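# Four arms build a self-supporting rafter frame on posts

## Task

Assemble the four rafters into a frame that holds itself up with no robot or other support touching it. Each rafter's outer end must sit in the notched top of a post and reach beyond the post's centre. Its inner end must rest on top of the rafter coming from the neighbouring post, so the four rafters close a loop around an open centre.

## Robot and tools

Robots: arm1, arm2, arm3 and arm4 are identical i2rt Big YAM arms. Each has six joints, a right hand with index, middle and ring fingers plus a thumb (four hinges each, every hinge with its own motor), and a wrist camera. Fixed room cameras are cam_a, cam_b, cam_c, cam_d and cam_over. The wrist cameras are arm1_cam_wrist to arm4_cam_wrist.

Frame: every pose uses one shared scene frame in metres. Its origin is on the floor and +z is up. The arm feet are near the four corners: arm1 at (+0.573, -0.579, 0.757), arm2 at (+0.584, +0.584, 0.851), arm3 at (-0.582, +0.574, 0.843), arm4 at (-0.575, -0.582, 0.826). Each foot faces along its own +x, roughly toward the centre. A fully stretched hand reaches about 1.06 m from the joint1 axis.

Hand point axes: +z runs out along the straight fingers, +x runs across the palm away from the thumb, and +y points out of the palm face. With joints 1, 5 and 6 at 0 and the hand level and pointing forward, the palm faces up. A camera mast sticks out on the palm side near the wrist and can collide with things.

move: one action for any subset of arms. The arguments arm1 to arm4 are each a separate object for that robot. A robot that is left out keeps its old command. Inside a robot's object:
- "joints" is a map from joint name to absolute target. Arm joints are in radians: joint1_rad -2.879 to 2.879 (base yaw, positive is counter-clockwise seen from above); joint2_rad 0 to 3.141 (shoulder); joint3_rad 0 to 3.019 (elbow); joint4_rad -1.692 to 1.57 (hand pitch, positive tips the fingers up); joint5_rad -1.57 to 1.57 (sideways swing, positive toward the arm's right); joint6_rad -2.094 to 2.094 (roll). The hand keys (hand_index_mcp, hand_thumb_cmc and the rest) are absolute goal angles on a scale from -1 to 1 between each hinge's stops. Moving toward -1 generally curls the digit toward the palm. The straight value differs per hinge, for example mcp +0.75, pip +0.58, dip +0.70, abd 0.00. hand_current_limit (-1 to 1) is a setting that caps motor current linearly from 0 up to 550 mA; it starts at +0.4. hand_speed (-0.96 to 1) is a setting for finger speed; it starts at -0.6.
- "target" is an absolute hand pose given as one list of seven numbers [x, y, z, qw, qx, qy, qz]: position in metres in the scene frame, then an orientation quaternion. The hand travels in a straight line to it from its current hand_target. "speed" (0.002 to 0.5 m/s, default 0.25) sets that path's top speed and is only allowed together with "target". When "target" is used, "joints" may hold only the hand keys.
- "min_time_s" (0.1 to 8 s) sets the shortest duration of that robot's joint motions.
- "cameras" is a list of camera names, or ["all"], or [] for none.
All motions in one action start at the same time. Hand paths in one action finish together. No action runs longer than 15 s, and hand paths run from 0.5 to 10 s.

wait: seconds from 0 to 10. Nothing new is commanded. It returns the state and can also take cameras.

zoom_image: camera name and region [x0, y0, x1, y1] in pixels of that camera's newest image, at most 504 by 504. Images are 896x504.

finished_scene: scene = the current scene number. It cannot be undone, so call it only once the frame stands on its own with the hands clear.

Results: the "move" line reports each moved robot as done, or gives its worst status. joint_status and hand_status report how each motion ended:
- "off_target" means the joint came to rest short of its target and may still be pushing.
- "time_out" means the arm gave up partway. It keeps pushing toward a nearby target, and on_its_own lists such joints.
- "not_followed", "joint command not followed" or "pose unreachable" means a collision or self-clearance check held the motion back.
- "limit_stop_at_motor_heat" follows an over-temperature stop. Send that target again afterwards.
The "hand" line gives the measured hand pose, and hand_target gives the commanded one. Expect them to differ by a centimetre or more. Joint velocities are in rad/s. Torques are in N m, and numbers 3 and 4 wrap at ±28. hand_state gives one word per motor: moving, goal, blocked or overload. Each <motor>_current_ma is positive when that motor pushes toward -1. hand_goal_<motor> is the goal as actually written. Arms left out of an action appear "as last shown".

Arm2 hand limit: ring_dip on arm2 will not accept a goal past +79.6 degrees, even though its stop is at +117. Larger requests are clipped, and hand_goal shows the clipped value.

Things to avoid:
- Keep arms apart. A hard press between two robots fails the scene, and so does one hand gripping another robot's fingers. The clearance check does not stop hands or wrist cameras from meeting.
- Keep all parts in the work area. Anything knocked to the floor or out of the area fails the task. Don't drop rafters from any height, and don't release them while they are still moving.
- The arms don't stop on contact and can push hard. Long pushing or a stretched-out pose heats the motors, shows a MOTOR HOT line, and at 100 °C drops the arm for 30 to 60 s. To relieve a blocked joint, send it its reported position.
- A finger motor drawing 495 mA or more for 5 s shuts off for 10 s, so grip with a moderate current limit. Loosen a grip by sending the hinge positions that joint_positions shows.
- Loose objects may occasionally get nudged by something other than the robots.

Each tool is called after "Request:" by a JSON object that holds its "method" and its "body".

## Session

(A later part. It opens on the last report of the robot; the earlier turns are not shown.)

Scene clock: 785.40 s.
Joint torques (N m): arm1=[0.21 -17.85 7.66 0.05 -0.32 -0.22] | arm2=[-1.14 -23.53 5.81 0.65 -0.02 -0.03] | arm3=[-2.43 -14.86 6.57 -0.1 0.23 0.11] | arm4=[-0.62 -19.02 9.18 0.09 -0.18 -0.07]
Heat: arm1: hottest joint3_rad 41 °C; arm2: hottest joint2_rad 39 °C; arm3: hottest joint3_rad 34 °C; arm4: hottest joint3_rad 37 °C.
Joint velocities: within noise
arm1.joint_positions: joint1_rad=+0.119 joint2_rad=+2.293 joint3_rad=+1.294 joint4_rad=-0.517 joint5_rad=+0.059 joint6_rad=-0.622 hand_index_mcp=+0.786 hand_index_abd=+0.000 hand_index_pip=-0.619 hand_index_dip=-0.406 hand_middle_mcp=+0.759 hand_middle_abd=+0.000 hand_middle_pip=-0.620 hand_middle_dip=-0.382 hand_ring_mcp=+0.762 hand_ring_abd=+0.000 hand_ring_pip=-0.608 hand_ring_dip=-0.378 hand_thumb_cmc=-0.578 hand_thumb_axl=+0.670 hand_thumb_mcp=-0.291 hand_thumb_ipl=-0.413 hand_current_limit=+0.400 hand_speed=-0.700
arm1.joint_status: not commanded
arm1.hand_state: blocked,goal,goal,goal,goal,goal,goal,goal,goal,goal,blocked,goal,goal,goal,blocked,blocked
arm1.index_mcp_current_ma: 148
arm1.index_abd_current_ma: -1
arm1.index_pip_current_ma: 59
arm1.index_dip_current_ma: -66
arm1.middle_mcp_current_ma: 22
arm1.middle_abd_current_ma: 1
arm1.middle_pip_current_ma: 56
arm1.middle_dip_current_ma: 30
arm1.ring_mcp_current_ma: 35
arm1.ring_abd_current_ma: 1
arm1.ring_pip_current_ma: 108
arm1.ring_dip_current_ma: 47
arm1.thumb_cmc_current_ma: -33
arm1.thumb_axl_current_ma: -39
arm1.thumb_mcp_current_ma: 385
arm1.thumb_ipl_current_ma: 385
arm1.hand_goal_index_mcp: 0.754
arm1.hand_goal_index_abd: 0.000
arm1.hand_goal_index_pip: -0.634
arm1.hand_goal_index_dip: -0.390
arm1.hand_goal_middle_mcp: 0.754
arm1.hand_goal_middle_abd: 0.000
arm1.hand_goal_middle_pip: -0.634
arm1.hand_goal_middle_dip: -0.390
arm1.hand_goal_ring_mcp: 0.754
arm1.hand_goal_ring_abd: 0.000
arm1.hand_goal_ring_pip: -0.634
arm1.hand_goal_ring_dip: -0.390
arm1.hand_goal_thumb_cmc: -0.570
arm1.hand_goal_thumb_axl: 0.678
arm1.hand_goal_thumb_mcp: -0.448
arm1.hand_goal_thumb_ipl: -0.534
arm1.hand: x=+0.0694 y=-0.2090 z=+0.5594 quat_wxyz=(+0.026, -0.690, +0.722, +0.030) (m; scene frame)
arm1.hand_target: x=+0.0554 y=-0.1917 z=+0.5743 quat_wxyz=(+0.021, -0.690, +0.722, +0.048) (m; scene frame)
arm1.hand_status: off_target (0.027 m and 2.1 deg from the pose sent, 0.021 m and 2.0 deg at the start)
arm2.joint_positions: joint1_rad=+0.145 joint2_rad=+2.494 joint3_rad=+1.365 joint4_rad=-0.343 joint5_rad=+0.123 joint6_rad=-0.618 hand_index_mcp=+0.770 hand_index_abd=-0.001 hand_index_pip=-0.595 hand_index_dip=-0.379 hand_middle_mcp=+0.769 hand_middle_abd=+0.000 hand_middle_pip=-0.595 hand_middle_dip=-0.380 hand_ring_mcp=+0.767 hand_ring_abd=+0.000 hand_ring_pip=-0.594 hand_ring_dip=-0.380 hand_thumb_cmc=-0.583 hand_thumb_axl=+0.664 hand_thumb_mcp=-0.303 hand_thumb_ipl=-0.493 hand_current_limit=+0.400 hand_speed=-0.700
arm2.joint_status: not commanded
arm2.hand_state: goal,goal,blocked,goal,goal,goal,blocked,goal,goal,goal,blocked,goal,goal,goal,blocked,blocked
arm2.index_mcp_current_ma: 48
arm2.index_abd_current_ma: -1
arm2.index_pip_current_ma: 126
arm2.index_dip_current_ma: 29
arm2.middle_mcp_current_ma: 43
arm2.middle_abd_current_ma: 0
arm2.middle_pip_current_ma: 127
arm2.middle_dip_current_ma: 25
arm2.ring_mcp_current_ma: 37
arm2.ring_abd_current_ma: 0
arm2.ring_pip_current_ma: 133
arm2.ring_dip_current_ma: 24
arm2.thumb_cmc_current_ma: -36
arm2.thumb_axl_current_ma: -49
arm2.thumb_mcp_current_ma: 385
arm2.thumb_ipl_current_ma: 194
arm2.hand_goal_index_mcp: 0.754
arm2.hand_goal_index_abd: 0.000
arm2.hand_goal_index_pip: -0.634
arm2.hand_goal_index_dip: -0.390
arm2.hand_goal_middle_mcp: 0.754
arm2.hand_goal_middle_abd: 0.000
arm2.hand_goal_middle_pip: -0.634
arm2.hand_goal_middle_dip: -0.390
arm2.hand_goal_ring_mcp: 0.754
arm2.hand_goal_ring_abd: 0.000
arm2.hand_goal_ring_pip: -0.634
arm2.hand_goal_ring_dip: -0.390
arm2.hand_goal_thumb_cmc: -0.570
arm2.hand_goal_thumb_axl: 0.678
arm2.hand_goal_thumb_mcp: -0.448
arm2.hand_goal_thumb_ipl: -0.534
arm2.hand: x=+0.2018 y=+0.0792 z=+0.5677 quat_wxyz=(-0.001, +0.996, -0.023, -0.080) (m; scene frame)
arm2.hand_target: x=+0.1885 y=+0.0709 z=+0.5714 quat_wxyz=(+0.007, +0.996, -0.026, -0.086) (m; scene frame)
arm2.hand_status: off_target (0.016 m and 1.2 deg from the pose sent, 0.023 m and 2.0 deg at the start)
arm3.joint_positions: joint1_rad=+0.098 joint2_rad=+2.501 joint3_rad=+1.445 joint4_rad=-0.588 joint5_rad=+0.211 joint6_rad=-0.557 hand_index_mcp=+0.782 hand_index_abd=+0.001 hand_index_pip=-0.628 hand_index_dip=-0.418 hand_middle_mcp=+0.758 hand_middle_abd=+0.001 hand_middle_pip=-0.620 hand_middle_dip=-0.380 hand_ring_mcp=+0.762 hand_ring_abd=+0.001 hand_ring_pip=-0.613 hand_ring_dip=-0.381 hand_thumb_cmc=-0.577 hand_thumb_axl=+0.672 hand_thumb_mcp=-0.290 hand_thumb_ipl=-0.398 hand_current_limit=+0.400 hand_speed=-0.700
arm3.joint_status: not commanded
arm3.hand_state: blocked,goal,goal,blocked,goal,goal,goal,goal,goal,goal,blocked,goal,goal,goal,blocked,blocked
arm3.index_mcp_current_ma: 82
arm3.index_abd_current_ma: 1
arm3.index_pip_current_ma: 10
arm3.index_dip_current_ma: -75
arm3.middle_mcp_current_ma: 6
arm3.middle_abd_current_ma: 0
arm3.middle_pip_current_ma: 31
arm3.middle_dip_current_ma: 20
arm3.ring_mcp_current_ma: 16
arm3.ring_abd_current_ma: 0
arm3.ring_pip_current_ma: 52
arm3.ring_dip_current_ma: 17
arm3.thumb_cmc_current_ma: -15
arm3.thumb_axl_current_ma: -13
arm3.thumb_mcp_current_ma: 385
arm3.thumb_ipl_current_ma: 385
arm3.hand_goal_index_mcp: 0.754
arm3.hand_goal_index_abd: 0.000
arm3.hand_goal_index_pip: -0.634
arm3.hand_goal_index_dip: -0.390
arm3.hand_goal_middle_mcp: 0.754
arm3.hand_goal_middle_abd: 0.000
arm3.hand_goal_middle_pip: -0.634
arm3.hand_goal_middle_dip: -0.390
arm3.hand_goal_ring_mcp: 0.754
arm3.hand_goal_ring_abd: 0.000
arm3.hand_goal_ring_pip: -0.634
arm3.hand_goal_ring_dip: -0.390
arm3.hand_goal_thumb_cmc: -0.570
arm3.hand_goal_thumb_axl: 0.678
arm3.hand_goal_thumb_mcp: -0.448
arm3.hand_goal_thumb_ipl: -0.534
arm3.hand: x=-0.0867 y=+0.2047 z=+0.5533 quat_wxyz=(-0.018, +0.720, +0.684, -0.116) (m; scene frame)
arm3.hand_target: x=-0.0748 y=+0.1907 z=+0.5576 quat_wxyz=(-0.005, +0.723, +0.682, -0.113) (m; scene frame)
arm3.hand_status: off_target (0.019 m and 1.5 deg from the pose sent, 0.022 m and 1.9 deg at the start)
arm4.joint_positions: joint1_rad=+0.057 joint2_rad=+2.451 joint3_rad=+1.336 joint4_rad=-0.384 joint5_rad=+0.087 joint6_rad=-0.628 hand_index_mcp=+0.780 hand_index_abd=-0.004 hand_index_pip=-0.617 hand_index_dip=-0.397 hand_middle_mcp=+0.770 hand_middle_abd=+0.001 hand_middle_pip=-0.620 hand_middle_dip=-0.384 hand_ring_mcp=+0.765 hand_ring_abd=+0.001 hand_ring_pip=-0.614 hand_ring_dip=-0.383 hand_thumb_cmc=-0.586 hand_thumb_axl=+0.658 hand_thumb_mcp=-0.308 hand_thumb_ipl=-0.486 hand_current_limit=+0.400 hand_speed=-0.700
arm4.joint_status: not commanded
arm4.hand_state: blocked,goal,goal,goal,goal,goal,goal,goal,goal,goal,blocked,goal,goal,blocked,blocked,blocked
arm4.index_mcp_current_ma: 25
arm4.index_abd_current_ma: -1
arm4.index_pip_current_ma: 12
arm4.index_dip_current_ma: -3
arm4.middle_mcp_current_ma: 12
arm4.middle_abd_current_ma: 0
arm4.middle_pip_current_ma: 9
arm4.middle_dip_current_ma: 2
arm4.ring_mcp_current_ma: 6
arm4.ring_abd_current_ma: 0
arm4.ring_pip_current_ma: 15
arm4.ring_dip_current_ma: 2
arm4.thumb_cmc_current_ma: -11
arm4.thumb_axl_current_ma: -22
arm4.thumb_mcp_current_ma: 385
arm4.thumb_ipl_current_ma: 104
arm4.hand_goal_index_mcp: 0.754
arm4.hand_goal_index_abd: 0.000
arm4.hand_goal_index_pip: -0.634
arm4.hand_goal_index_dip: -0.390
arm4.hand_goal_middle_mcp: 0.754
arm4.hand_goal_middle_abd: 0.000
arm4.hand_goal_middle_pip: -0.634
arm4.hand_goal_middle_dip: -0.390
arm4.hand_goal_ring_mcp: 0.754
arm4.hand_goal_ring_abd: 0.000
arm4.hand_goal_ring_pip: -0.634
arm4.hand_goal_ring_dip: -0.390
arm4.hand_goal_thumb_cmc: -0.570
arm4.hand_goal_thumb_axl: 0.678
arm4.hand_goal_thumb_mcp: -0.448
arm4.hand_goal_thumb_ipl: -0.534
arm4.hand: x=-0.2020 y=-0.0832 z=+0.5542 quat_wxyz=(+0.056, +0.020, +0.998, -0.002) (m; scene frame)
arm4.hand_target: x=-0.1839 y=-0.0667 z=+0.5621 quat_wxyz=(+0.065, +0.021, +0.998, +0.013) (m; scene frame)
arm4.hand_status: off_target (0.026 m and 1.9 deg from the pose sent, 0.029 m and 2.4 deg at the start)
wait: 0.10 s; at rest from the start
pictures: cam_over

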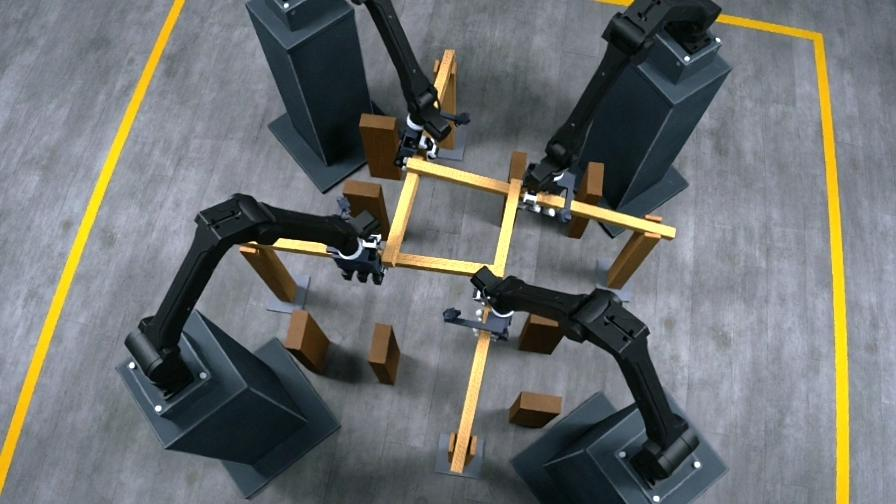

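Request:
{"method": "move", "body": {"arm1": {"target":[0.0565,-0.1853,0.5617,0.0121,-0.6916,0.7235,0.0387],"speed":0.06}, "arm2": {"target":[0.1845,0.077,0.5583,0.0064,0.9969,-0.0256,-0.0733],"speed":0.06}, "arm3": {"target":[-0.0744,0.1905,0.5472,-0.0139,0.7208,0.6814,-0.1044],"speed":0.06}, "arm4": {"target":[-0.1835,-0.0698,0.5492,0.0496,0.0208,0.995,0.0125],"speed":0.06}, "cameras": ["cam_a","cam_b","cam_c","cam_d"]}}

Request:
{"method": "zoom_image", "body": {"camera": "cam_a", "region": [380, 200, 480, 300]}}

Request:
{"method": "zoom_image", "body": {"camera": "cam_b", "region": [370, 180, 470, 280]}}

Request:
{"method": "zoom_image", "body": {"camera": "cam_c", "region": [370, 180, 470, 280]}}

Request:
{"method": "zoom_image", "body": {"camera": "cam_d", "region": [380, 180, 480, 280]}}

Request:
{"method": "zoom_image", "body": {"camera": "cam_a", "region": [470, 320, 550, 420]}}

Request:
{"method": "zoom_image", "body": {"camera": "cam_b", "region": [480, 300, 560, 400]}}

Request:
{"method": "zoom_image", "body": {"camera": "cam_c", "region": [470, 300, 550, 400]}}

Request:
{"method": "zoom_image", "body": {"camera": "cam_d", "region": [480, 300, 560, 400]}}

Scene clock: 808.37 s.
Joint torques (N m): arm1=[-0.44 -17.44 7.68 0.08 -0.35 -0.22] | arm2=[-1.55 -22.89 5.74 0.62 -0.08 -0.07] | arm3=[-2.43 -15.09 6.69 -0.18 0.12 0.08] | arm4=[-0.73 -18.61 9.02 0.08 -0.21 -0.12]
Heat: arm1: hottest joint3_rad 40 °C; arm2: hottest joint2_rad 40 °C; arm3: hottest joint3_rad 34 °C; arm4: hottest joint3_rad 36 °C.
move: arm1 off_target; arm2 off_target; arm3 off_target; arm4 off_target
Joint velocities: within noise
arm1.joint_positions: joint1_rad=+0.106 joint2_rad=+2.316 joint3_rad=+1.322 joint4_rad=-0.527 joint5_rad=+0.037 joint6_rad=-0.636 hand_index_mcp=+0.786 hand_index_abd=+0.000 hand_index_pip=-0.625 hand_index_dip=-0.406 hand_middle_mcp=+0.761 hand_middle_abd=+0.000 hand_middle_pip=-0.620 hand_middle_dip=-0.382 hand_ring_mcp=+0.764 hand_ring_abd=+0.000 hand_ring_pip=-0.605 hand_ring_dip=-0.378 hand_thumb_cmc=-0.578 hand_thumb_axl=+0.670 hand_thumb_mcp=-0.284 hand_thumb_ipl=-0.425 hand_current_limit=+0.400 hand_speed=-0.700
arm1.joint_status: not commanded
arm1.hand_state: blocked,goal,goal,goal,goal,goal,goal,goal,goal,goal,blocked,goal,goal,goal,blocked,blocked
arm1.index_mcp_current_ma: 148
arm1.index_abd_current_ma: -1
arm1.index_pip_current_ma: 34
arm1.index_dip_current_ma: -66
arm1.middle_mcp_current_ma: 27
arm1.middle_abd_current_ma: 1
arm1.middle_pip_current_ma: 56
arm1.middle_dip_current_ma: 30
arm1.ring_mcp_current_ma: 40
arm1.ring_abd_current_ma: 1
arm1.ring_pip_current_ma: 121
arm1.ring_dip_current_ma: 47
arm1.thumb_cmc_current_ma: -33
arm1.thumb_axl_current_ma: -39
arm1.thumb_mcp_current_ma: 385
arm1.thumb_ipl_current_ma: 385
arm1.hand_goal_index_mcp: 0.754
arm1.hand_goal_index_abd: 0.000
arm1.hand_goal_index_pip: -0.634
arm1.hand_goal_index_dip: -0.390
arm1.hand_goal_middle_mcp: 0.754
arm1.hand_goal_middle_abd: 0.000
arm1.hand_goal_middle_pip: -0.634
arm1.hand_goal_middle_dip: -0.390
arm1.hand_goal_ring_mcp: 0.754
arm1.hand_goal_ring_abd: 0.000
arm1.hand_goal_ring_pip: -0.634
arm1.hand_goal_ring_dip: -0.390
arm1.hand_goal_thumb_cmc: -0.570
arm1.hand_goal_thumb_axl: 0.678
arm1.hand_goal_thumb_mcp: -0.448
arm1.hand_goal_thumb_ipl: -0.534
arm1.hand: x=+0.0671 y=-0.2029 z=+0.5532 quat_wxyz=(+0.016, -0.691, +0.722, +0.026) (m; scene frame)
arm1.hand_target: x=+0.0571 y=-0.1856 z=+0.5621 quat_wxyz=(+0.012, -0.690, +0.722, +0.039) (m; scene frame)
arm1.hand_status: off_target (0.022 m and 1.5 deg from the pose sent, 0.027 m and 1.8 deg at the start)
arm2.joint_positions: joint1_rad=+0.132 joint2_rad=+2.513 joint3_rad=+1.383 joint4_rad=-0.347 joint5_rad=+0.102 joint6_rad=-0.631 hand_index_mcp=+0.769 hand_index_abd=-0.001 hand_index_pip=-0.595 hand_index_dip=-0.379 hand_middle_mcp=+0.768 hand_middle_abd=+0.000 hand_middle_pip=-0.595 hand_middle_dip=-0.380 hand_ring_mcp=+0.767 hand_ring_abd=+0.000 hand_ring_pip=-0.594 hand_ring_dip=-0.380 hand_thumb_cmc=-0.583 hand_thumb_axl=+0.664 hand_thumb_mcp=-0.303 hand_thumb_ipl=-0.493 hand_current_limit=+0.400 hand_speed=-0.700
arm2.joint_status: not commanded
arm2.hand_state: goal,goal,blocked,goal,goal,goal,blocked,goal,goal,goal,blocked,goal,goal,goal,blocked,blocked
arm2.index_mcp_current_ma: 42
arm2.index_abd_current_ma: -1
arm2.index_pip_current_ma: 126
arm2.index_dip_current_ma: 29
arm2.middle_mcp_current_ma: 39
arm2.middle_abd_current_ma: 0
arm2.middle_pip_current_ma: 126
arm2.middle_dip_current_ma: 26
arm2.ring_mcp_current_ma: 37
arm2.ring_abd_current_ma: 0
arm2.ring_pip_current_ma: 133
arm2.ring_dip_current_ma: 24
arm2.thumb_cmc_current_ma: -36
arm2.thumb_axl_current_ma: -49
arm2.thumb_mcp_current_ma: 385
arm2.thumb_ipl_current_ma: 194
arm2.hand_goal_index_mcp: 0.754
arm2.hand_goal_index_abd: 0.000
arm2.hand_goal_index_pip: -0.634
arm2.hand_goal_index_dip: -0.390
arm2.hand_goal_middle_mcp: 0.754
arm2.hand_goal_middle_abd: 0.000
arm2.hand_goal_middle_pip: -0.634
arm2.hand_goal_middle_dip: -0.390
arm2.hand_goal_ring_mcp: 0.754
arm2.hand_goal_ring_abd: 0.000
arm2.hand_goal_ring_pip: -0.634
arm2.hand_goal_ring_dip: -0.390
arm2.hand_goal_thumb_cmc: -0.570
arm2.hand_goal_thumb_axl: 0.678
arm2.hand_goal_thumb_mcp: -0.448
arm2.hand_goal_thumb_ipl: -0.534
arm2.hand: x=+0.1978 y=+0.0799 z=+0.5611 quat_wxyz=(+0.003, +0.997, -0.022, -0.071) (m; scene frame)
arm2.hand_target: x=+0.1848 y=+0.0774 z=+0.5586 quat_wxyz=(+0.006, +0.997, -0.026, -0.073) (m; scene frame)
arm2.hand_status: off_target (0.014 m and 0.6 deg from the pose sent, 0.020 m and 1.2 deg at the start)
arm3.joint_positions: joint1_rad=+0.092 joint2_rad=+2.526 joint3_rad=+1.464 joint4_rad=-0.597 joint5_rad=+0.194 joint6_rad=-0.561 hand_index_mcp=+0.783 hand_index_abd=+0.001 hand_index_pip=-0.630 hand_index_dip=-0.418 hand_middle_mcp=+0.759 hand_middle_abd=+0.001 hand_middle_pip=-0.618 hand_middle_dip=-0.380 hand_ring_mcp=+0.765 hand_ring_abd=+0.001 hand_ring_pip=-0.610 hand_ring_dip=-0.381 hand_thumb_cmc=-0.577 hand_thumb_axl=+0.672 hand_thumb_mcp=-0.290 hand_thumb_ipl=-0.399 hand_current_limit=+0.400 hand_speed=-0.700
arm3.joint_status: not commanded
arm3.hand_state: blocked,goal,goal,blocked,goal,goal,goal,goal,goal,goal,blocked,goal,goal,goal,blocked,blocked
arm3.index_mcp_current_ma: 83
arm3.index_abd_current_ma: 1
arm3.index_pip_current_ma: 7
arm3.index_dip_current_ma: -75
arm3.middle_mcp_current_ma: 9
arm3.middle_abd_current_ma: 0
arm3.middle_pip_current_ma: 36
arm3.middle_dip_current_ma: 20
arm3.ring_mcp_current_ma: 25
arm3.ring_abd_current_ma: 0
arm3.ring_pip_current_ma: 61
arm3.ring_dip_current_ma: 18
arm3.thumb_cmc_current_ma: -15
arm3.thumb_axl_current_ma: -13
arm3.thumb_mcp_current_ma: 385
arm3.thumb_ipl_current_ma: 385
arm3.hand_goal_index_mcp: 0.754
arm3.hand_goal_index_abd: 0.000
arm3.hand_goal_index_pip: -0.634
arm3.hand_goal_index_dip: -0.390
arm3.hand_goal_middle_mcp: 0.754
arm3.hand_goal_middle_abd: 0.000
arm3.hand_goal_middle_pip: -0.634
arm3.hand_goal_middle_dip: -0.390
arm3.hand_goal_ring_mcp: 0.754
arm3.hand_goal_ring_abd: 0.000
arm3.hand_goal_ring_pip: -0.634
arm3.hand_goal_ring_dip: -0.390
arm3.hand_goal_thumb_cmc: -0.570
arm3.hand_goal_thumb_axl: 0.678
arm3.hand_goal_thumb_mcp: -0.448
arm3.hand_goal_thumb_ipl: -0.534
arm3.hand: x=-0.0885 y=+0.2053 z=+0.5422 quat_wxyz=(-0.027, +0.721, +0.684, -0.109) (m; scene frame)
arm3.hand_target: x=-0.0749 y=+0.1907 z=+0.5480 quat_wxyz=(-0.014, +0.723, +0.683, -0.105) (m; scene frame)
arm3.hand_status: off_target (0.021 m and 1.6 deg from the pose sent, 0.020 m and 1.4 deg at the start)
arm4.joint_positions: joint1_rad=+0.048 joint2_rad=+2.472 joint3_rad=+1.354 joint4_rad=-0.391 joint5_rad=+0.063 joint6_rad=-0.634 hand_index_mcp=+0.780 hand_index_abd=-0.004 hand_index_pip=-0.617 hand_index_dip=-0.397 hand_middle_mcp=+0.770 hand_middle_abd=+0.001 hand_middle_pip=-0.619 hand_middle_dip=-0.384 hand_ring_mcp=+0.766 hand_ring_abd=+0.001 hand_ring_pip=-0.613 hand_ring_dip=-0.383 hand_thumb_cmc=-0.586 hand_thumb_axl=+0.657 hand_thumb_mcp=-0.308 hand_thumb_ipl=-0.486 hand_current_limit=+0.400 hand_speed=-0.700
arm4.joint_status: not commanded
arm4.hand_state: blocked,goal,goal,goal,goal,goal,goal,goal,goal,goal,blocked,goal,goal,blocked,blocked,blocked
arm4.index_mcp_current_ma: 25
arm4.index_abd_current_ma: -1
arm4.index_pip_current_ma: 12
arm4.index_dip_current_ma: -3
arm4.middle_mcp_current_ma: 11
arm4.middle_abd_current_ma: 0
arm4.middle_pip_current_ma: 9
arm4.middle_dip_current_ma: 2
arm4.ring_mcp_current_ma: 7
arm4.ring_abd_current_ma: 0
arm4.ring_pip_current_ma: 17
arm4.ring_dip_current_ma: 3
arm4.thumb_cmc_current_ma: -11
arm4.thumb_axl_current_ma: -22
arm4.thumb_mcp_current_ma: 385
arm4.thumb_ipl_current_ma: 104
arm4.hand_goal_index_mcp: 0.754
arm4.hand_goal_index_abd: 0.000
arm4.hand_goal_index_pip: -0.634
arm4.hand_goal_index_dip: -0.390
arm4.hand_goal_middle_mcp: 0.754
arm4.hand_goal_middle_abd: 0.000
arm4.hand_goal_middle_pip: -0.634
arm4.hand_goal_middle_dip: -0.390
arm4.hand_goal_ring_mcp: 0.754
arm4.hand_goal_ring_abd: 0.000
arm4.hand_goal_ring_pip: -0.634
arm4.hand_goal_ring_dip: -0.390
arm4.hand_goal_thumb_cmc: -0.570
arm4.hand_goal_thumb_axl: 0.678
arm4.hand_goal_thumb_mcp: -0.448
arm4.hand_goal_thumb_ipl: -0.534
arm4.hand: x=-0.2010 y=-0.0838 z=+0.5458 quat_wxyz=(+0.043, +0.021, +0.999, +0.001) (m; scene frame)
arm4.hand_target: x=-0.1839 y=-0.0706 z=+0.5500 quat_wxyz=(+0.050, +0.021, +0.998, +0.013) (m; scene frame)
arm4.hand_status: off_target (0.023 m and 1.6 deg from the pose sent, 0.023 m and 1.8 deg at the start)
pictures: cam_a, cam_b, cam_c, cam_d

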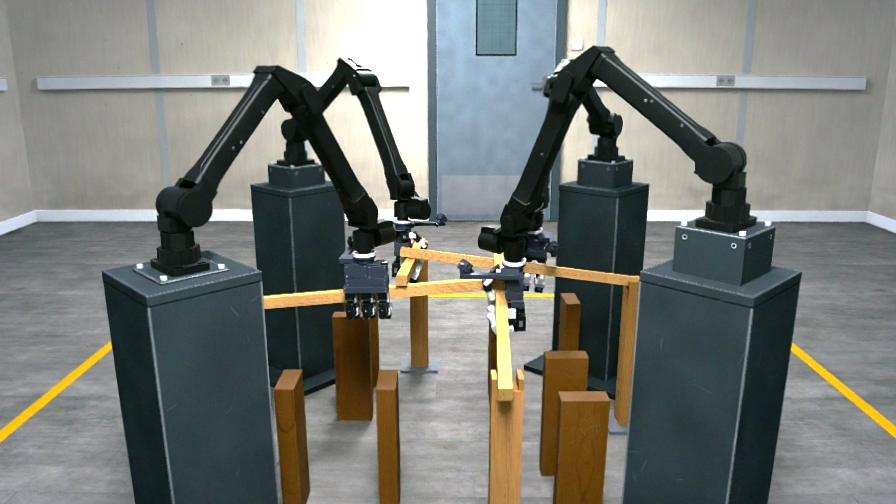

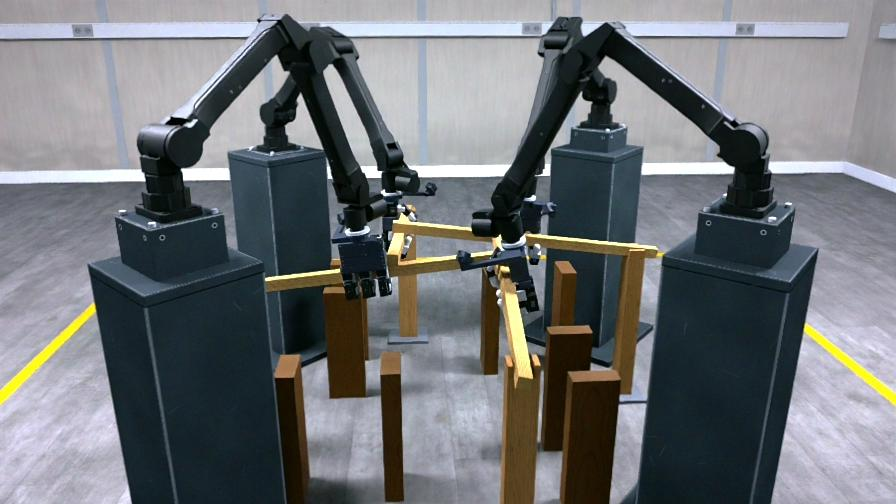

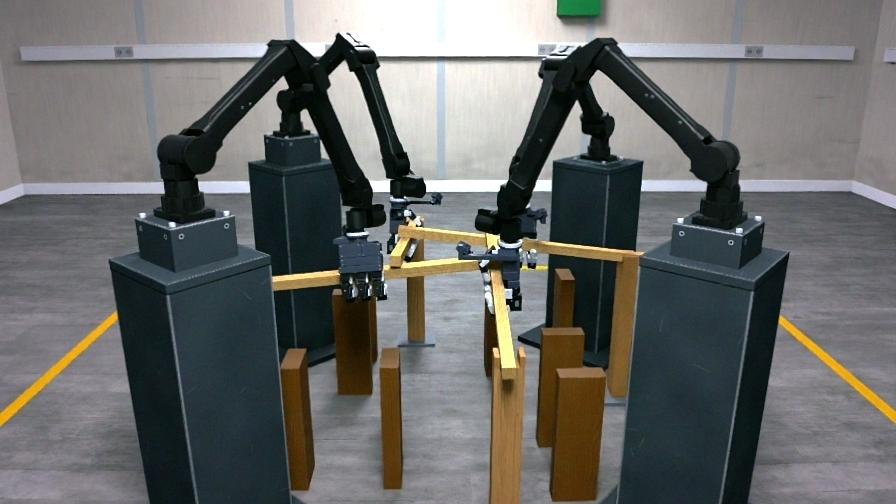

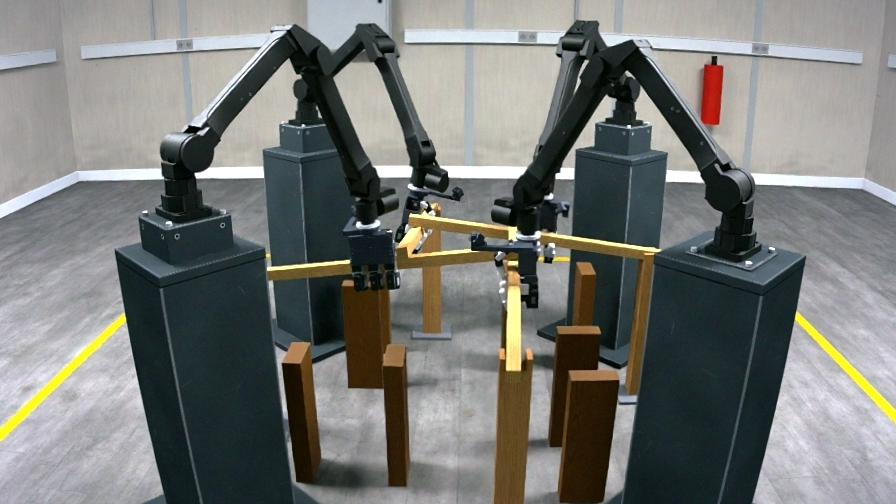

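Scaled by 5.040.

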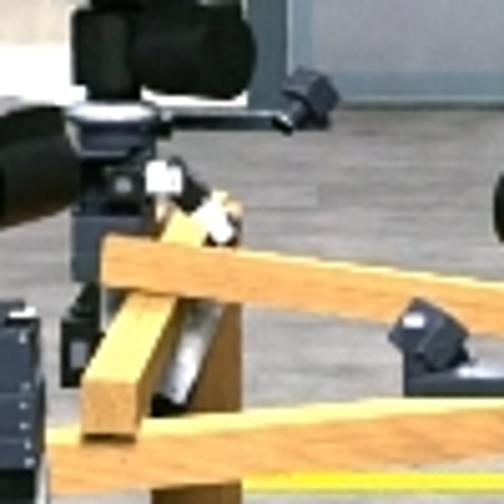

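Scaled by 5.040.

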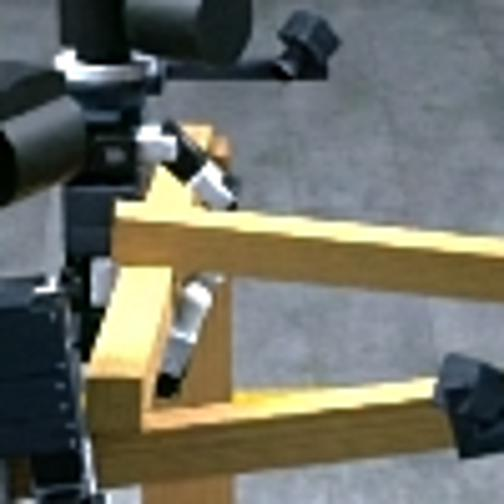

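Scaled by 5.040.

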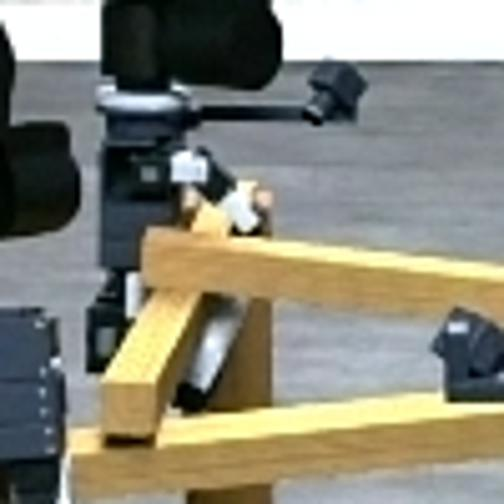

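Scaled by 5.040.

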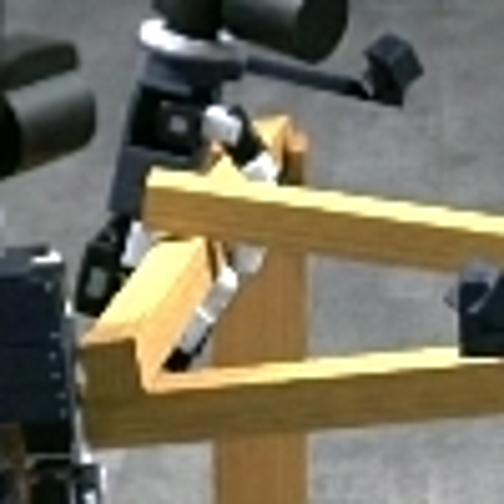

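Scaled by 5.040.

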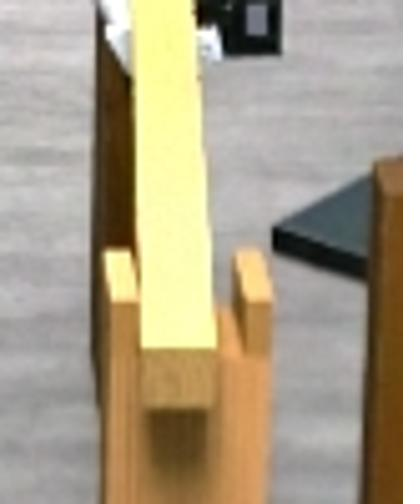

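Scaled by 5.040.

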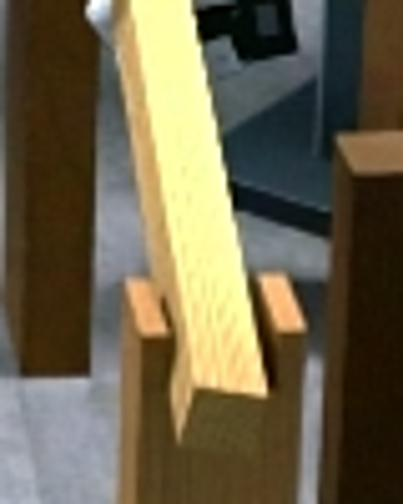

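Scaled by 5.040.

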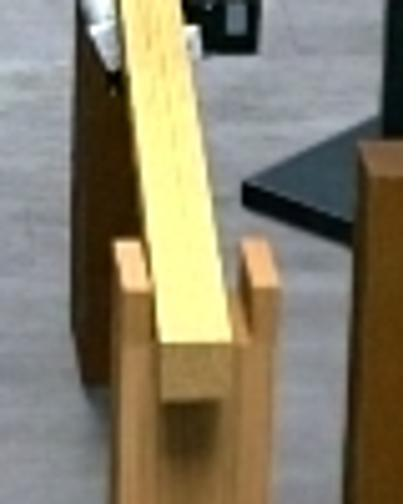

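Scaled by 5.040.

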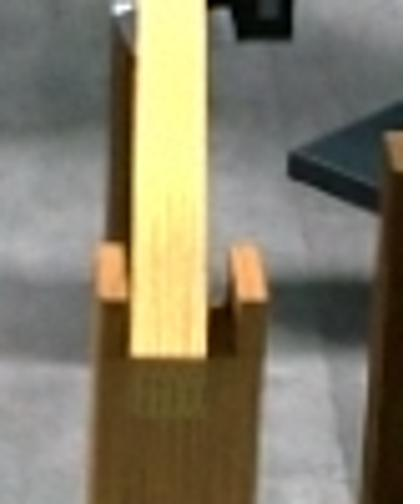

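Request:
{"method": "move", "body": {"arm1": {"target":[0.0615,-0.1853,0.5557,0.0085,-0.6918,0.7237,0.032],"speed":0.05}, "arm2": {"target":[0.1845,0.084,0.5503,0.0034,0.9972,-0.0256,-0.0694],"speed":0.05}, "arm3": {"target":[-0.0744,0.1905,0.5432,-0.0167,0.7208,0.6819,-0.1017],"speed":0.05}, "arm4": {"target":[-0.1835,-0.0738,0.5432,0.0435,0.0208,0.996,0.0125],"speed":0.05}, "cameras": ["cam_a","cam_b","cam_c","cam_d"]}}

Request:
{"method": "zoom_image", "body": {"camera": "cam_a", "region": [380, 200, 480, 300]}}

Request:
{"method": "zoom_image", "body": {"camera": "cam_b", "region": [370, 180, 470, 280]}}

Request:
{"method": "zoom_image", "body": {"camera": "cam_c", "region": [370, 180, 470, 280]}}

Request:
{"method": "zoom_image", "body": {"camera": "cam_d", "region": [380, 180, 480, 280]}}

Request:
{"method": "zoom_image", "body": {"camera": "cam_a", "region": [470, 320, 550, 420]}}

Request:
{"method": "zoom_image", "body": {"camera": "cam_b", "region": [480, 300, 560, 400]}}

Request:
{"method": "zoom_image", "body": {"camera": "cam_c", "region": [470, 300, 550, 400]}}

Request:
{"method": "zoom_image", "body": {"camera": "cam_d", "region": [480, 300, 560, 400]}}

Scene clock: 827.83 s.
Joint torques (N m): arm1=[-0.85 -16.85 7.47 0.13 -0.26 -0.23] | arm2=[-2.02 -21.83 5.49 0.91 -0.01 -0.12] | arm3=[-2.49 -14.74 6.86 -0.12 0.03 0.08] | arm4=[-0.91 -17.67 9.09 0.17 -0.21 -0.11]
Heat: arm1: hottest joint3_rad 40 °C; arm2: hottest joint2_rad 39 °C; arm3: hottest joint2_rad 33 °C; arm4: hottest joint3_rad 36 °C.
move: arm1 off_target; arm2 off_target; arm3 off_target; arm4 off_target
Joint velocities: within noise
arm1.joint_positions: joint1_rad=+0.101 joint2_rad=+2.320 joint3_rad=+1.325 joint4_rad=-0.529 joint5_rad=+0.026 joint6_rad=-0.641 hand_index_mcp=+0.786 hand_index_abd=+0.000 hand_index_pip=-0.629 hand_index_dip=-0.406 hand_middle_mcp=+0.760 hand_middle_abd=+0.000 hand_middle_pip=-0.623 hand_middle_dip=-0.382 hand_ring_mcp=+0.764 hand_ring_abd=+0.000 hand_ring_pip=-0.605 hand_ring_dip=-0.378 hand_thumb_cmc=-0.578 hand_thumb_axl=+0.670 hand_thumb_mcp=-0.281 hand_thumb_ipl=-0.433 hand_current_limit=+0.400 hand_speed=-0.700
arm1.joint_status: not commanded
arm1.hand_state: blocked,goal,goal,goal,goal,goal,goal,goal,goal,goal,blocked,goal,goal,goal,blocked,blocked
arm1.index_mcp_current_ma: 148
arm1.index_abd_current_ma: -1
arm1.index_pip_current_ma: 17
arm1.index_dip_current_ma: -66
arm1.middle_mcp_current_ma: 26
arm1.middle_abd_current_ma: 1
arm1.middle_pip_current_ma: 45
arm1.middle_dip_current_ma: 30
arm1.ring_mcp_current_ma: 40
arm1.ring_abd_current_ma: 1
arm1.ring_pip_current_ma: 124
arm1.ring_dip_current_ma: 47
arm1.thumb_cmc_current_ma: -33
arm1.thumb_axl_current_ma: -39
arm1.thumb_mcp_current_ma: 385
arm1.thumb_ipl_current_ma: 385
arm1.hand_goal_index_mcp: 0.754
arm1.hand_goal_index_abd: 0.000
arm1.hand_goal_index_pip: -0.634
arm1.hand_goal_index_dip: -0.390
arm1.hand_goal_middle_mcp: 0.754
arm1.hand_goal_middle_abd: 0.000
arm1.hand_goal_middle_pip: -0.634
arm1.hand_goal_middle_dip: -0.390
arm1.hand_goal_ring_mcp: 0.754
arm1.hand_goal_ring_abd: 0.000
arm1.hand_goal_ring_pip: -0.634
arm1.hand_goal_ring_dip: -0.390
arm1.hand_goal_thumb_cmc: -0.570
arm1.hand_goal_thumb_axl: 0.678
arm1.hand_goal_thumb_mcp: -0.448
arm1.hand_goal_thumb_ipl: -0.534
arm1.hand: x=+0.0673 y=-0.2025 z=+0.5522 quat_wxyz=(+0.010, -0.691, +0.722, +0.024) (m; scene frame)
arm1.hand_target: x=+0.0620 y=-0.1856 z=+0.5562 quat_wxyz=(+0.009, -0.691, +0.722, +0.032) (m; scene frame)
arm1.hand_status: off_target (0.018 m and 1.0 deg from the pose sent, 0.019 m and 1.1 deg at the start)
arm2.joint_positions: joint1_rad=+0.130 joint2_rad=+2.514 joint3_rad=+1.383 joint4_rad=-0.347 joint5_rad=+0.096 joint6_rad=-0.634 hand_index_mcp=+0.768 hand_index_abd=-0.001 hand_index_pip=-0.595 hand_index_dip=-0.379 hand_middle_mcp=+0.768 hand_middle_abd=+0.000 hand_middle_pip=-0.595 hand_middle_dip=-0.380 hand_ring_mcp=+0.767 hand_ring_abd=+0.000 hand_ring_pip=-0.594 hand_ring_dip=-0.380 hand_thumb_cmc=-0.583 hand_thumb_axl=+0.664 hand_thumb_mcp=-0.303 hand_thumb_ipl=-0.494 hand_current_limit=+0.400 hand_speed=-0.700
arm2.joint_status: not commanded
arm2.hand_state: goal,goal,blocked,goal,goal,goal,blocked,goal,goal,goal,blocked,goal,goal,goal,blocked,blocked
arm2.index_mcp_current_ma: 41
arm2.index_abd_current_ma: -1
arm2.index_pip_current_ma: 126
arm2.index_dip_current_ma: 29
arm2.middle_mcp_current_ma: 39
arm2.middle_abd_current_ma: 0
arm2.middle_pip_current_ma: 126
arm2.middle_dip_current_ma: 26
arm2.ring_mcp_current_ma: 37
arm2.ring_abd_current_ma: 0
arm2.ring_pip_current_ma: 133
arm2.ring_dip_current_ma: 24
arm2.thumb_cmc_current_ma: -36
arm2.thumb_axl_current_ma: -49
arm2.thumb_mcp_current_ma: 385
arm2.thumb_ipl_current_ma: 188
arm2.hand_goal_index_mcp: 0.754
arm2.hand_goal_index_abd: 0.000
arm2.hand_goal_index_pip: -0.634
arm2.hand_goal_index_dip: -0.390
arm2.hand_goal_middle_mcp: 0.754
arm2.hand_goal_middle_abd: 0.000
arm2.hand_goal_middle_pip: -0.634
arm2.hand_goal_middle_dip: -0.390
arm2.hand_goal_ring_mcp: 0.754
arm2.hand_goal_ring_abd: 0.000
arm2.hand_goal_ring_pip: -0.634
arm2.hand_goal_ring_dip: -0.390
arm2.hand_goal_thumb_cmc: -0.570
arm2.hand_goal_thumb_axl: 0.678
arm2.hand_goal_thumb_mcp: -0.448
arm2.hand_goal_thumb_ipl: -0.534
arm2.hand: x=+0.1977 y=+0.0806 z=+0.5604 quat_wxyz=(+0.004, +0.997, -0.022, -0.068) (m; scene frame)
arm2.hand_target: x=+0.1850 y=+0.0847 z=+0.5507 quat_wxyz=(+0.003, +0.997, -0.026, -0.069) (m; scene frame)
arm2.hand_status: off_target (0.017 m and 0.4 deg from the pose sent, 0.018 m and 0.4 deg at the start)
arm3.joint_positions: joint1_rad=+0.091 joint2_rad=+2.531 joint3_rad=+1.470 joint4_rad=-0.602 joint5_rad=+0.190 joint6_rad=-0.564 hand_index_mcp=+0.786 hand_index_abd=+0.001 hand_index_pip=-0.636 hand_index_dip=-0.420 hand_middle_mcp=+0.759 hand_middle_abd=+0.001 hand_middle_pip=-0.618 hand_middle_dip=-0.382 hand_ring_mcp=+0.768 hand_ring_abd=+0.001 hand_ring_pip=-0.610 hand_ring_dip=-0.381 hand_thumb_cmc=-0.577 hand_thumb_axl=+0.672 hand_thumb_mcp=-0.290 hand_thumb_ipl=-0.405 hand_current_limit=+0.400 hand_speed=-0.700
arm3.joint_status: not commanded
arm3.hand_state: blocked,goal,goal,blocked,goal,goal,goal,goal,goal,goal,blocked,goal,goal,goal,blocked,blocked
arm3.index_mcp_current_ma: 95
arm3.index_abd_current_ma: 1
arm3.index_pip_current_ma: -2
arm3.index_dip_current_ma: -83
arm3.middle_mcp_current_ma: 10
arm3.middle_abd_current_ma: 0
arm3.middle_pip_current_ma: 36
arm3.middle_dip_current_ma: 15
arm3.ring_mcp_current_ma: 33
arm3.ring_abd_current_ma: 0
arm3.ring_pip_current_ma: 61
arm3.ring_dip_current_ma: 17
arm3.thumb_cmc_current_ma: -15
arm3.thumb_axl_current_ma: -13
arm3.thumb_mcp_current_ma: 385
arm3.thumb_ipl_current_ma: 385
arm3.hand_goal_index_mcp: 0.754
arm3.hand_goal_index_abd: 0.000
arm3.hand_goal_index_pip: -0.634
arm3.hand_goal_index_dip: -0.390
arm3.hand_goal_middle_mcp: 0.754
arm3.hand_goal_middle_abd: 0.000
arm3.hand_goal_middle_pip: -0.634
arm3.hand_goal_middle_dip: -0.390
arm3.hand_goal_ring_mcp: 0.754
arm3.hand_goal_ring_abd: 0.000
arm3.hand_goal_ring_pip: -0.634
arm3.hand_goal_ring_dip: -0.390
arm3.hand_goal_thumb_cmc: -0.570
arm3.hand_goal_thumb_axl: 0.678
arm3.hand_goal_thumb_mcp: -0.448
arm3.hand_goal_thumb_ipl: -0.534
arm3.hand: x=-0.0882 y=+0.2051 z=+0.5408 quat_wxyz=(-0.029, +0.721, +0.684, -0.107) (m; scene frame)
arm3.hand_target: x=-0.0750 y=+0.1907 z=+0.5439 quat_wxyz=(-0.016, +0.723, +0.683, -0.102) (m; scene frame)
arm3.hand_status: off_target (0.020 m and 1.6 deg from the pose sent, 0.021 m and 1.5 deg at the start)
arm4.joint_positions: joint1_rad=+0.044 joint2_rad=+2.474 joint3_rad=+1.355 joint4_rad=-0.391 joint5_rad=+0.052 joint6_rad=-0.641 hand_index_mcp=+0.780 hand_index_abd=-0.004 hand_index_pip=-0.617 hand_index_dip=-0.397 hand_middle_mcp=+0.770 hand_middle_abd=+0.001 hand_middle_pip=-0.619 hand_middle_dip=-0.384 hand_ring_mcp=+0.767 hand_ring_abd=+0.001 hand_ring_pip=-0.611 hand_ring_dip=-0.382 hand_thumb_cmc=-0.586 hand_thumb_axl=+0.657 hand_thumb_mcp=-0.308 hand_thumb_ipl=-0.486 hand_current_limit=+0.400 hand_speed=-0.700
arm4.joint_status: not commanded
arm4.hand_state: blocked,goal,goal,goal,goal,goal,goal,goal,goal,goal,blocked,goal,goal,blocked,blocked,blocked
arm4.index_mcp_current_ma: 25
arm4.index_abd_current_ma: -1
arm4.index_pip_current_ma: 12
arm4.index_dip_current_ma: -3
arm4.middle_mcp_current_ma: 11
arm4.middle_abd_current_ma: 0
arm4.middle_pip_current_ma: 9
arm4.middle_dip_current_ma: 2
arm4.ring_mcp_current_ma: 9
arm4.ring_abd_current_ma: 0
arm4.ring_pip_current_ma: 19
arm4.ring_dip_current_ma: 3
arm4.thumb_cmc_current_ma: -11
arm4.thumb_axl_current_ma: -22
arm4.thumb_mcp_current_ma: 385
arm4.thumb_ipl_current_ma: 104
arm4.hand_goal_index_mcp: 0.754
arm4.hand_goal_index_abd: 0.000
arm4.hand_goal_index_pip: -0.634
arm4.hand_goal_index_dip: -0.390
arm4.hand_goal_middle_mcp: 0.754
arm4.hand_goal_middle_abd: 0.000
arm4.hand_goal_middle_pip: -0.634
arm4.hand_goal_middle_dip: -0.390
arm4.hand_goal_ring_mcp: 0.754
arm4.hand_goal_ring_abd: 0.000
arm4.hand_goal_ring_pip: -0.634
arm4.hand_goal_ring_dip: -0.390
arm4.hand_goal_thumb_cmc: -0.570
arm4.hand_goal_thumb_axl: 0.678
arm4.hand_goal_thumb_mcp: -0.448
arm4.hand_goal_thumb_ipl: -0.534
arm4.hand: x=-0.2012 y=-0.0839 z=+0.5454 quat_wxyz=(+0.039, +0.019, +0.999, +0.004) (m; scene frame)
arm4.hand_target: x=-0.1839 y=-0.0747 z=+0.5439 quat_wxyz=(+0.044, +0.021, +0.999, +0.013) (m; scene frame)
arm4.hand_status: off_target (0.020 m and 1.2 deg from the pose sent, 0.020 m and 1.4 deg at the start)
pictures: cam_a, cam_b, cam_c, cam_d

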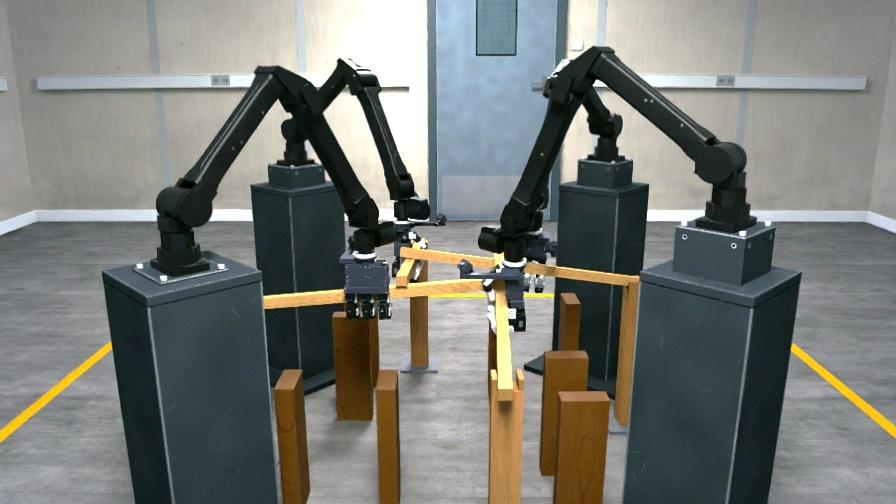

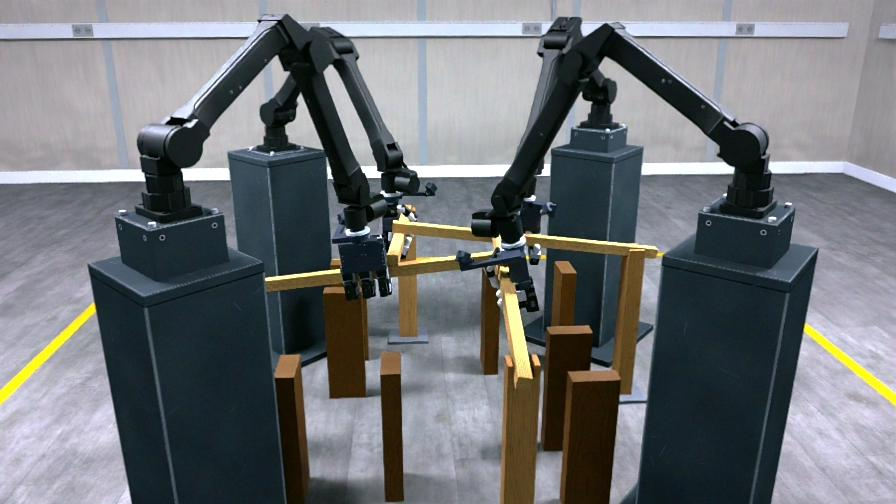

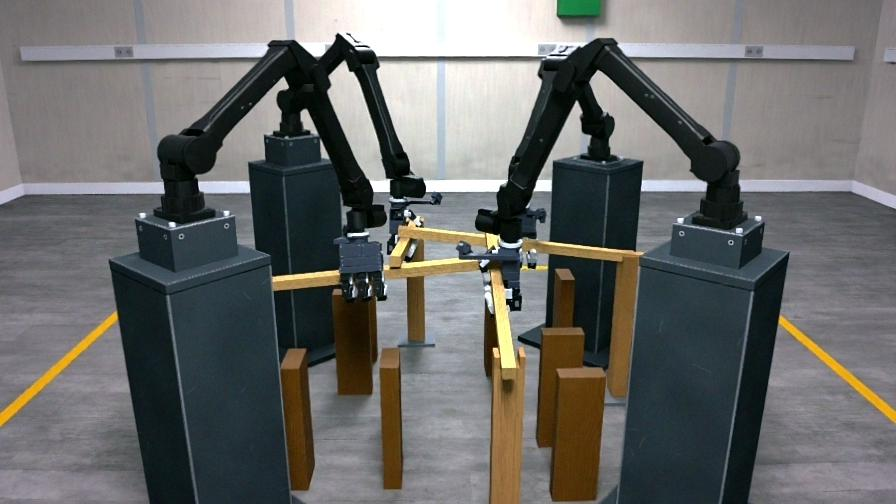

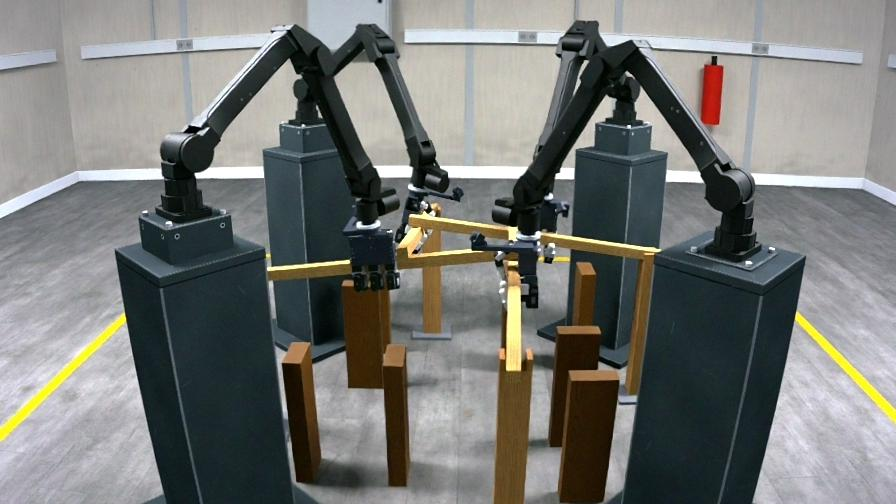

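Scaled by 5.040.

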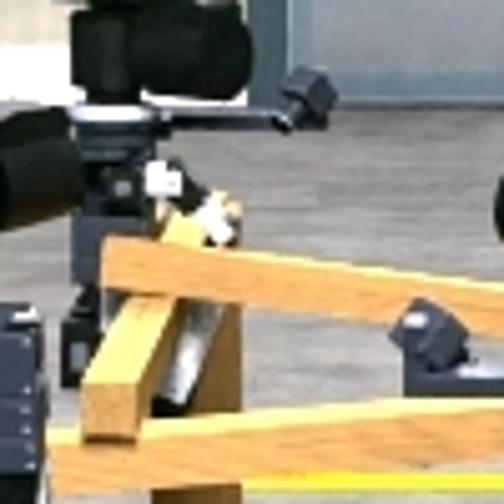

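Scaled by 5.040.

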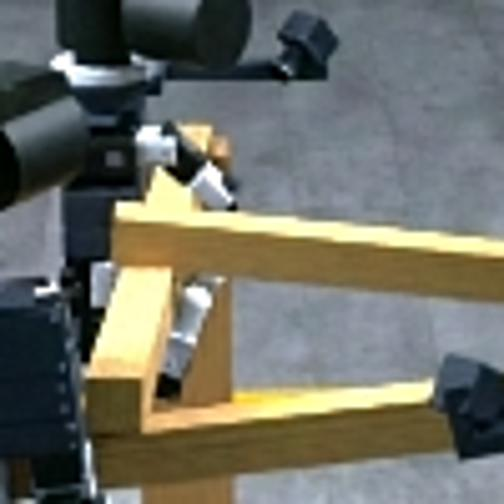

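Scaled by 5.040.

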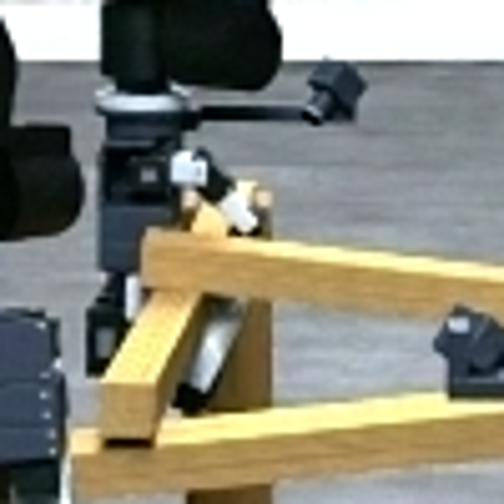

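Scaled by 5.040.

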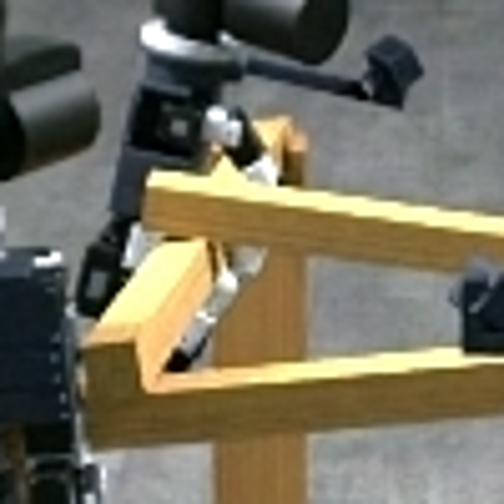

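Scaled by 5.040.

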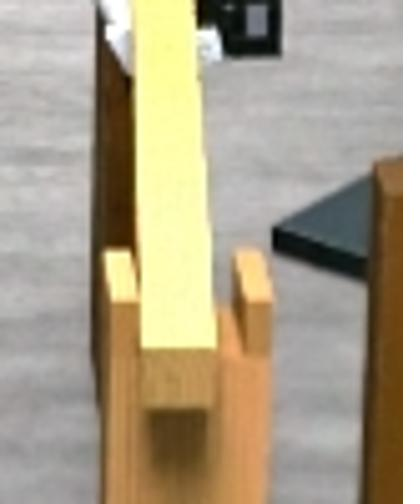

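Scaled by 5.040.

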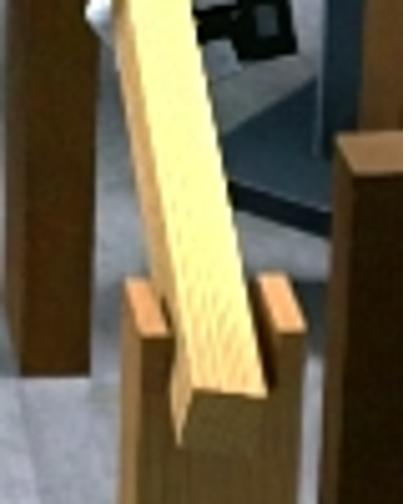

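Scaled by 5.040.

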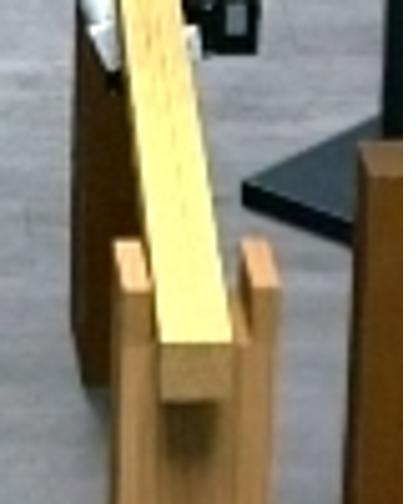

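Scaled by 5.040.

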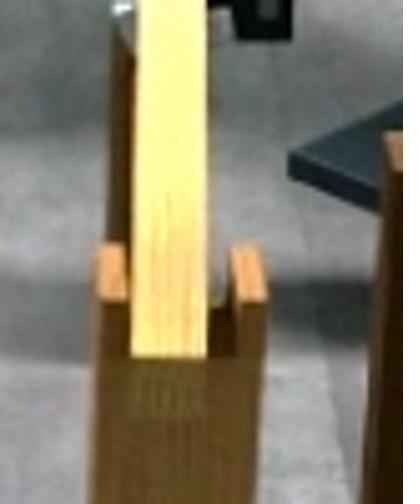

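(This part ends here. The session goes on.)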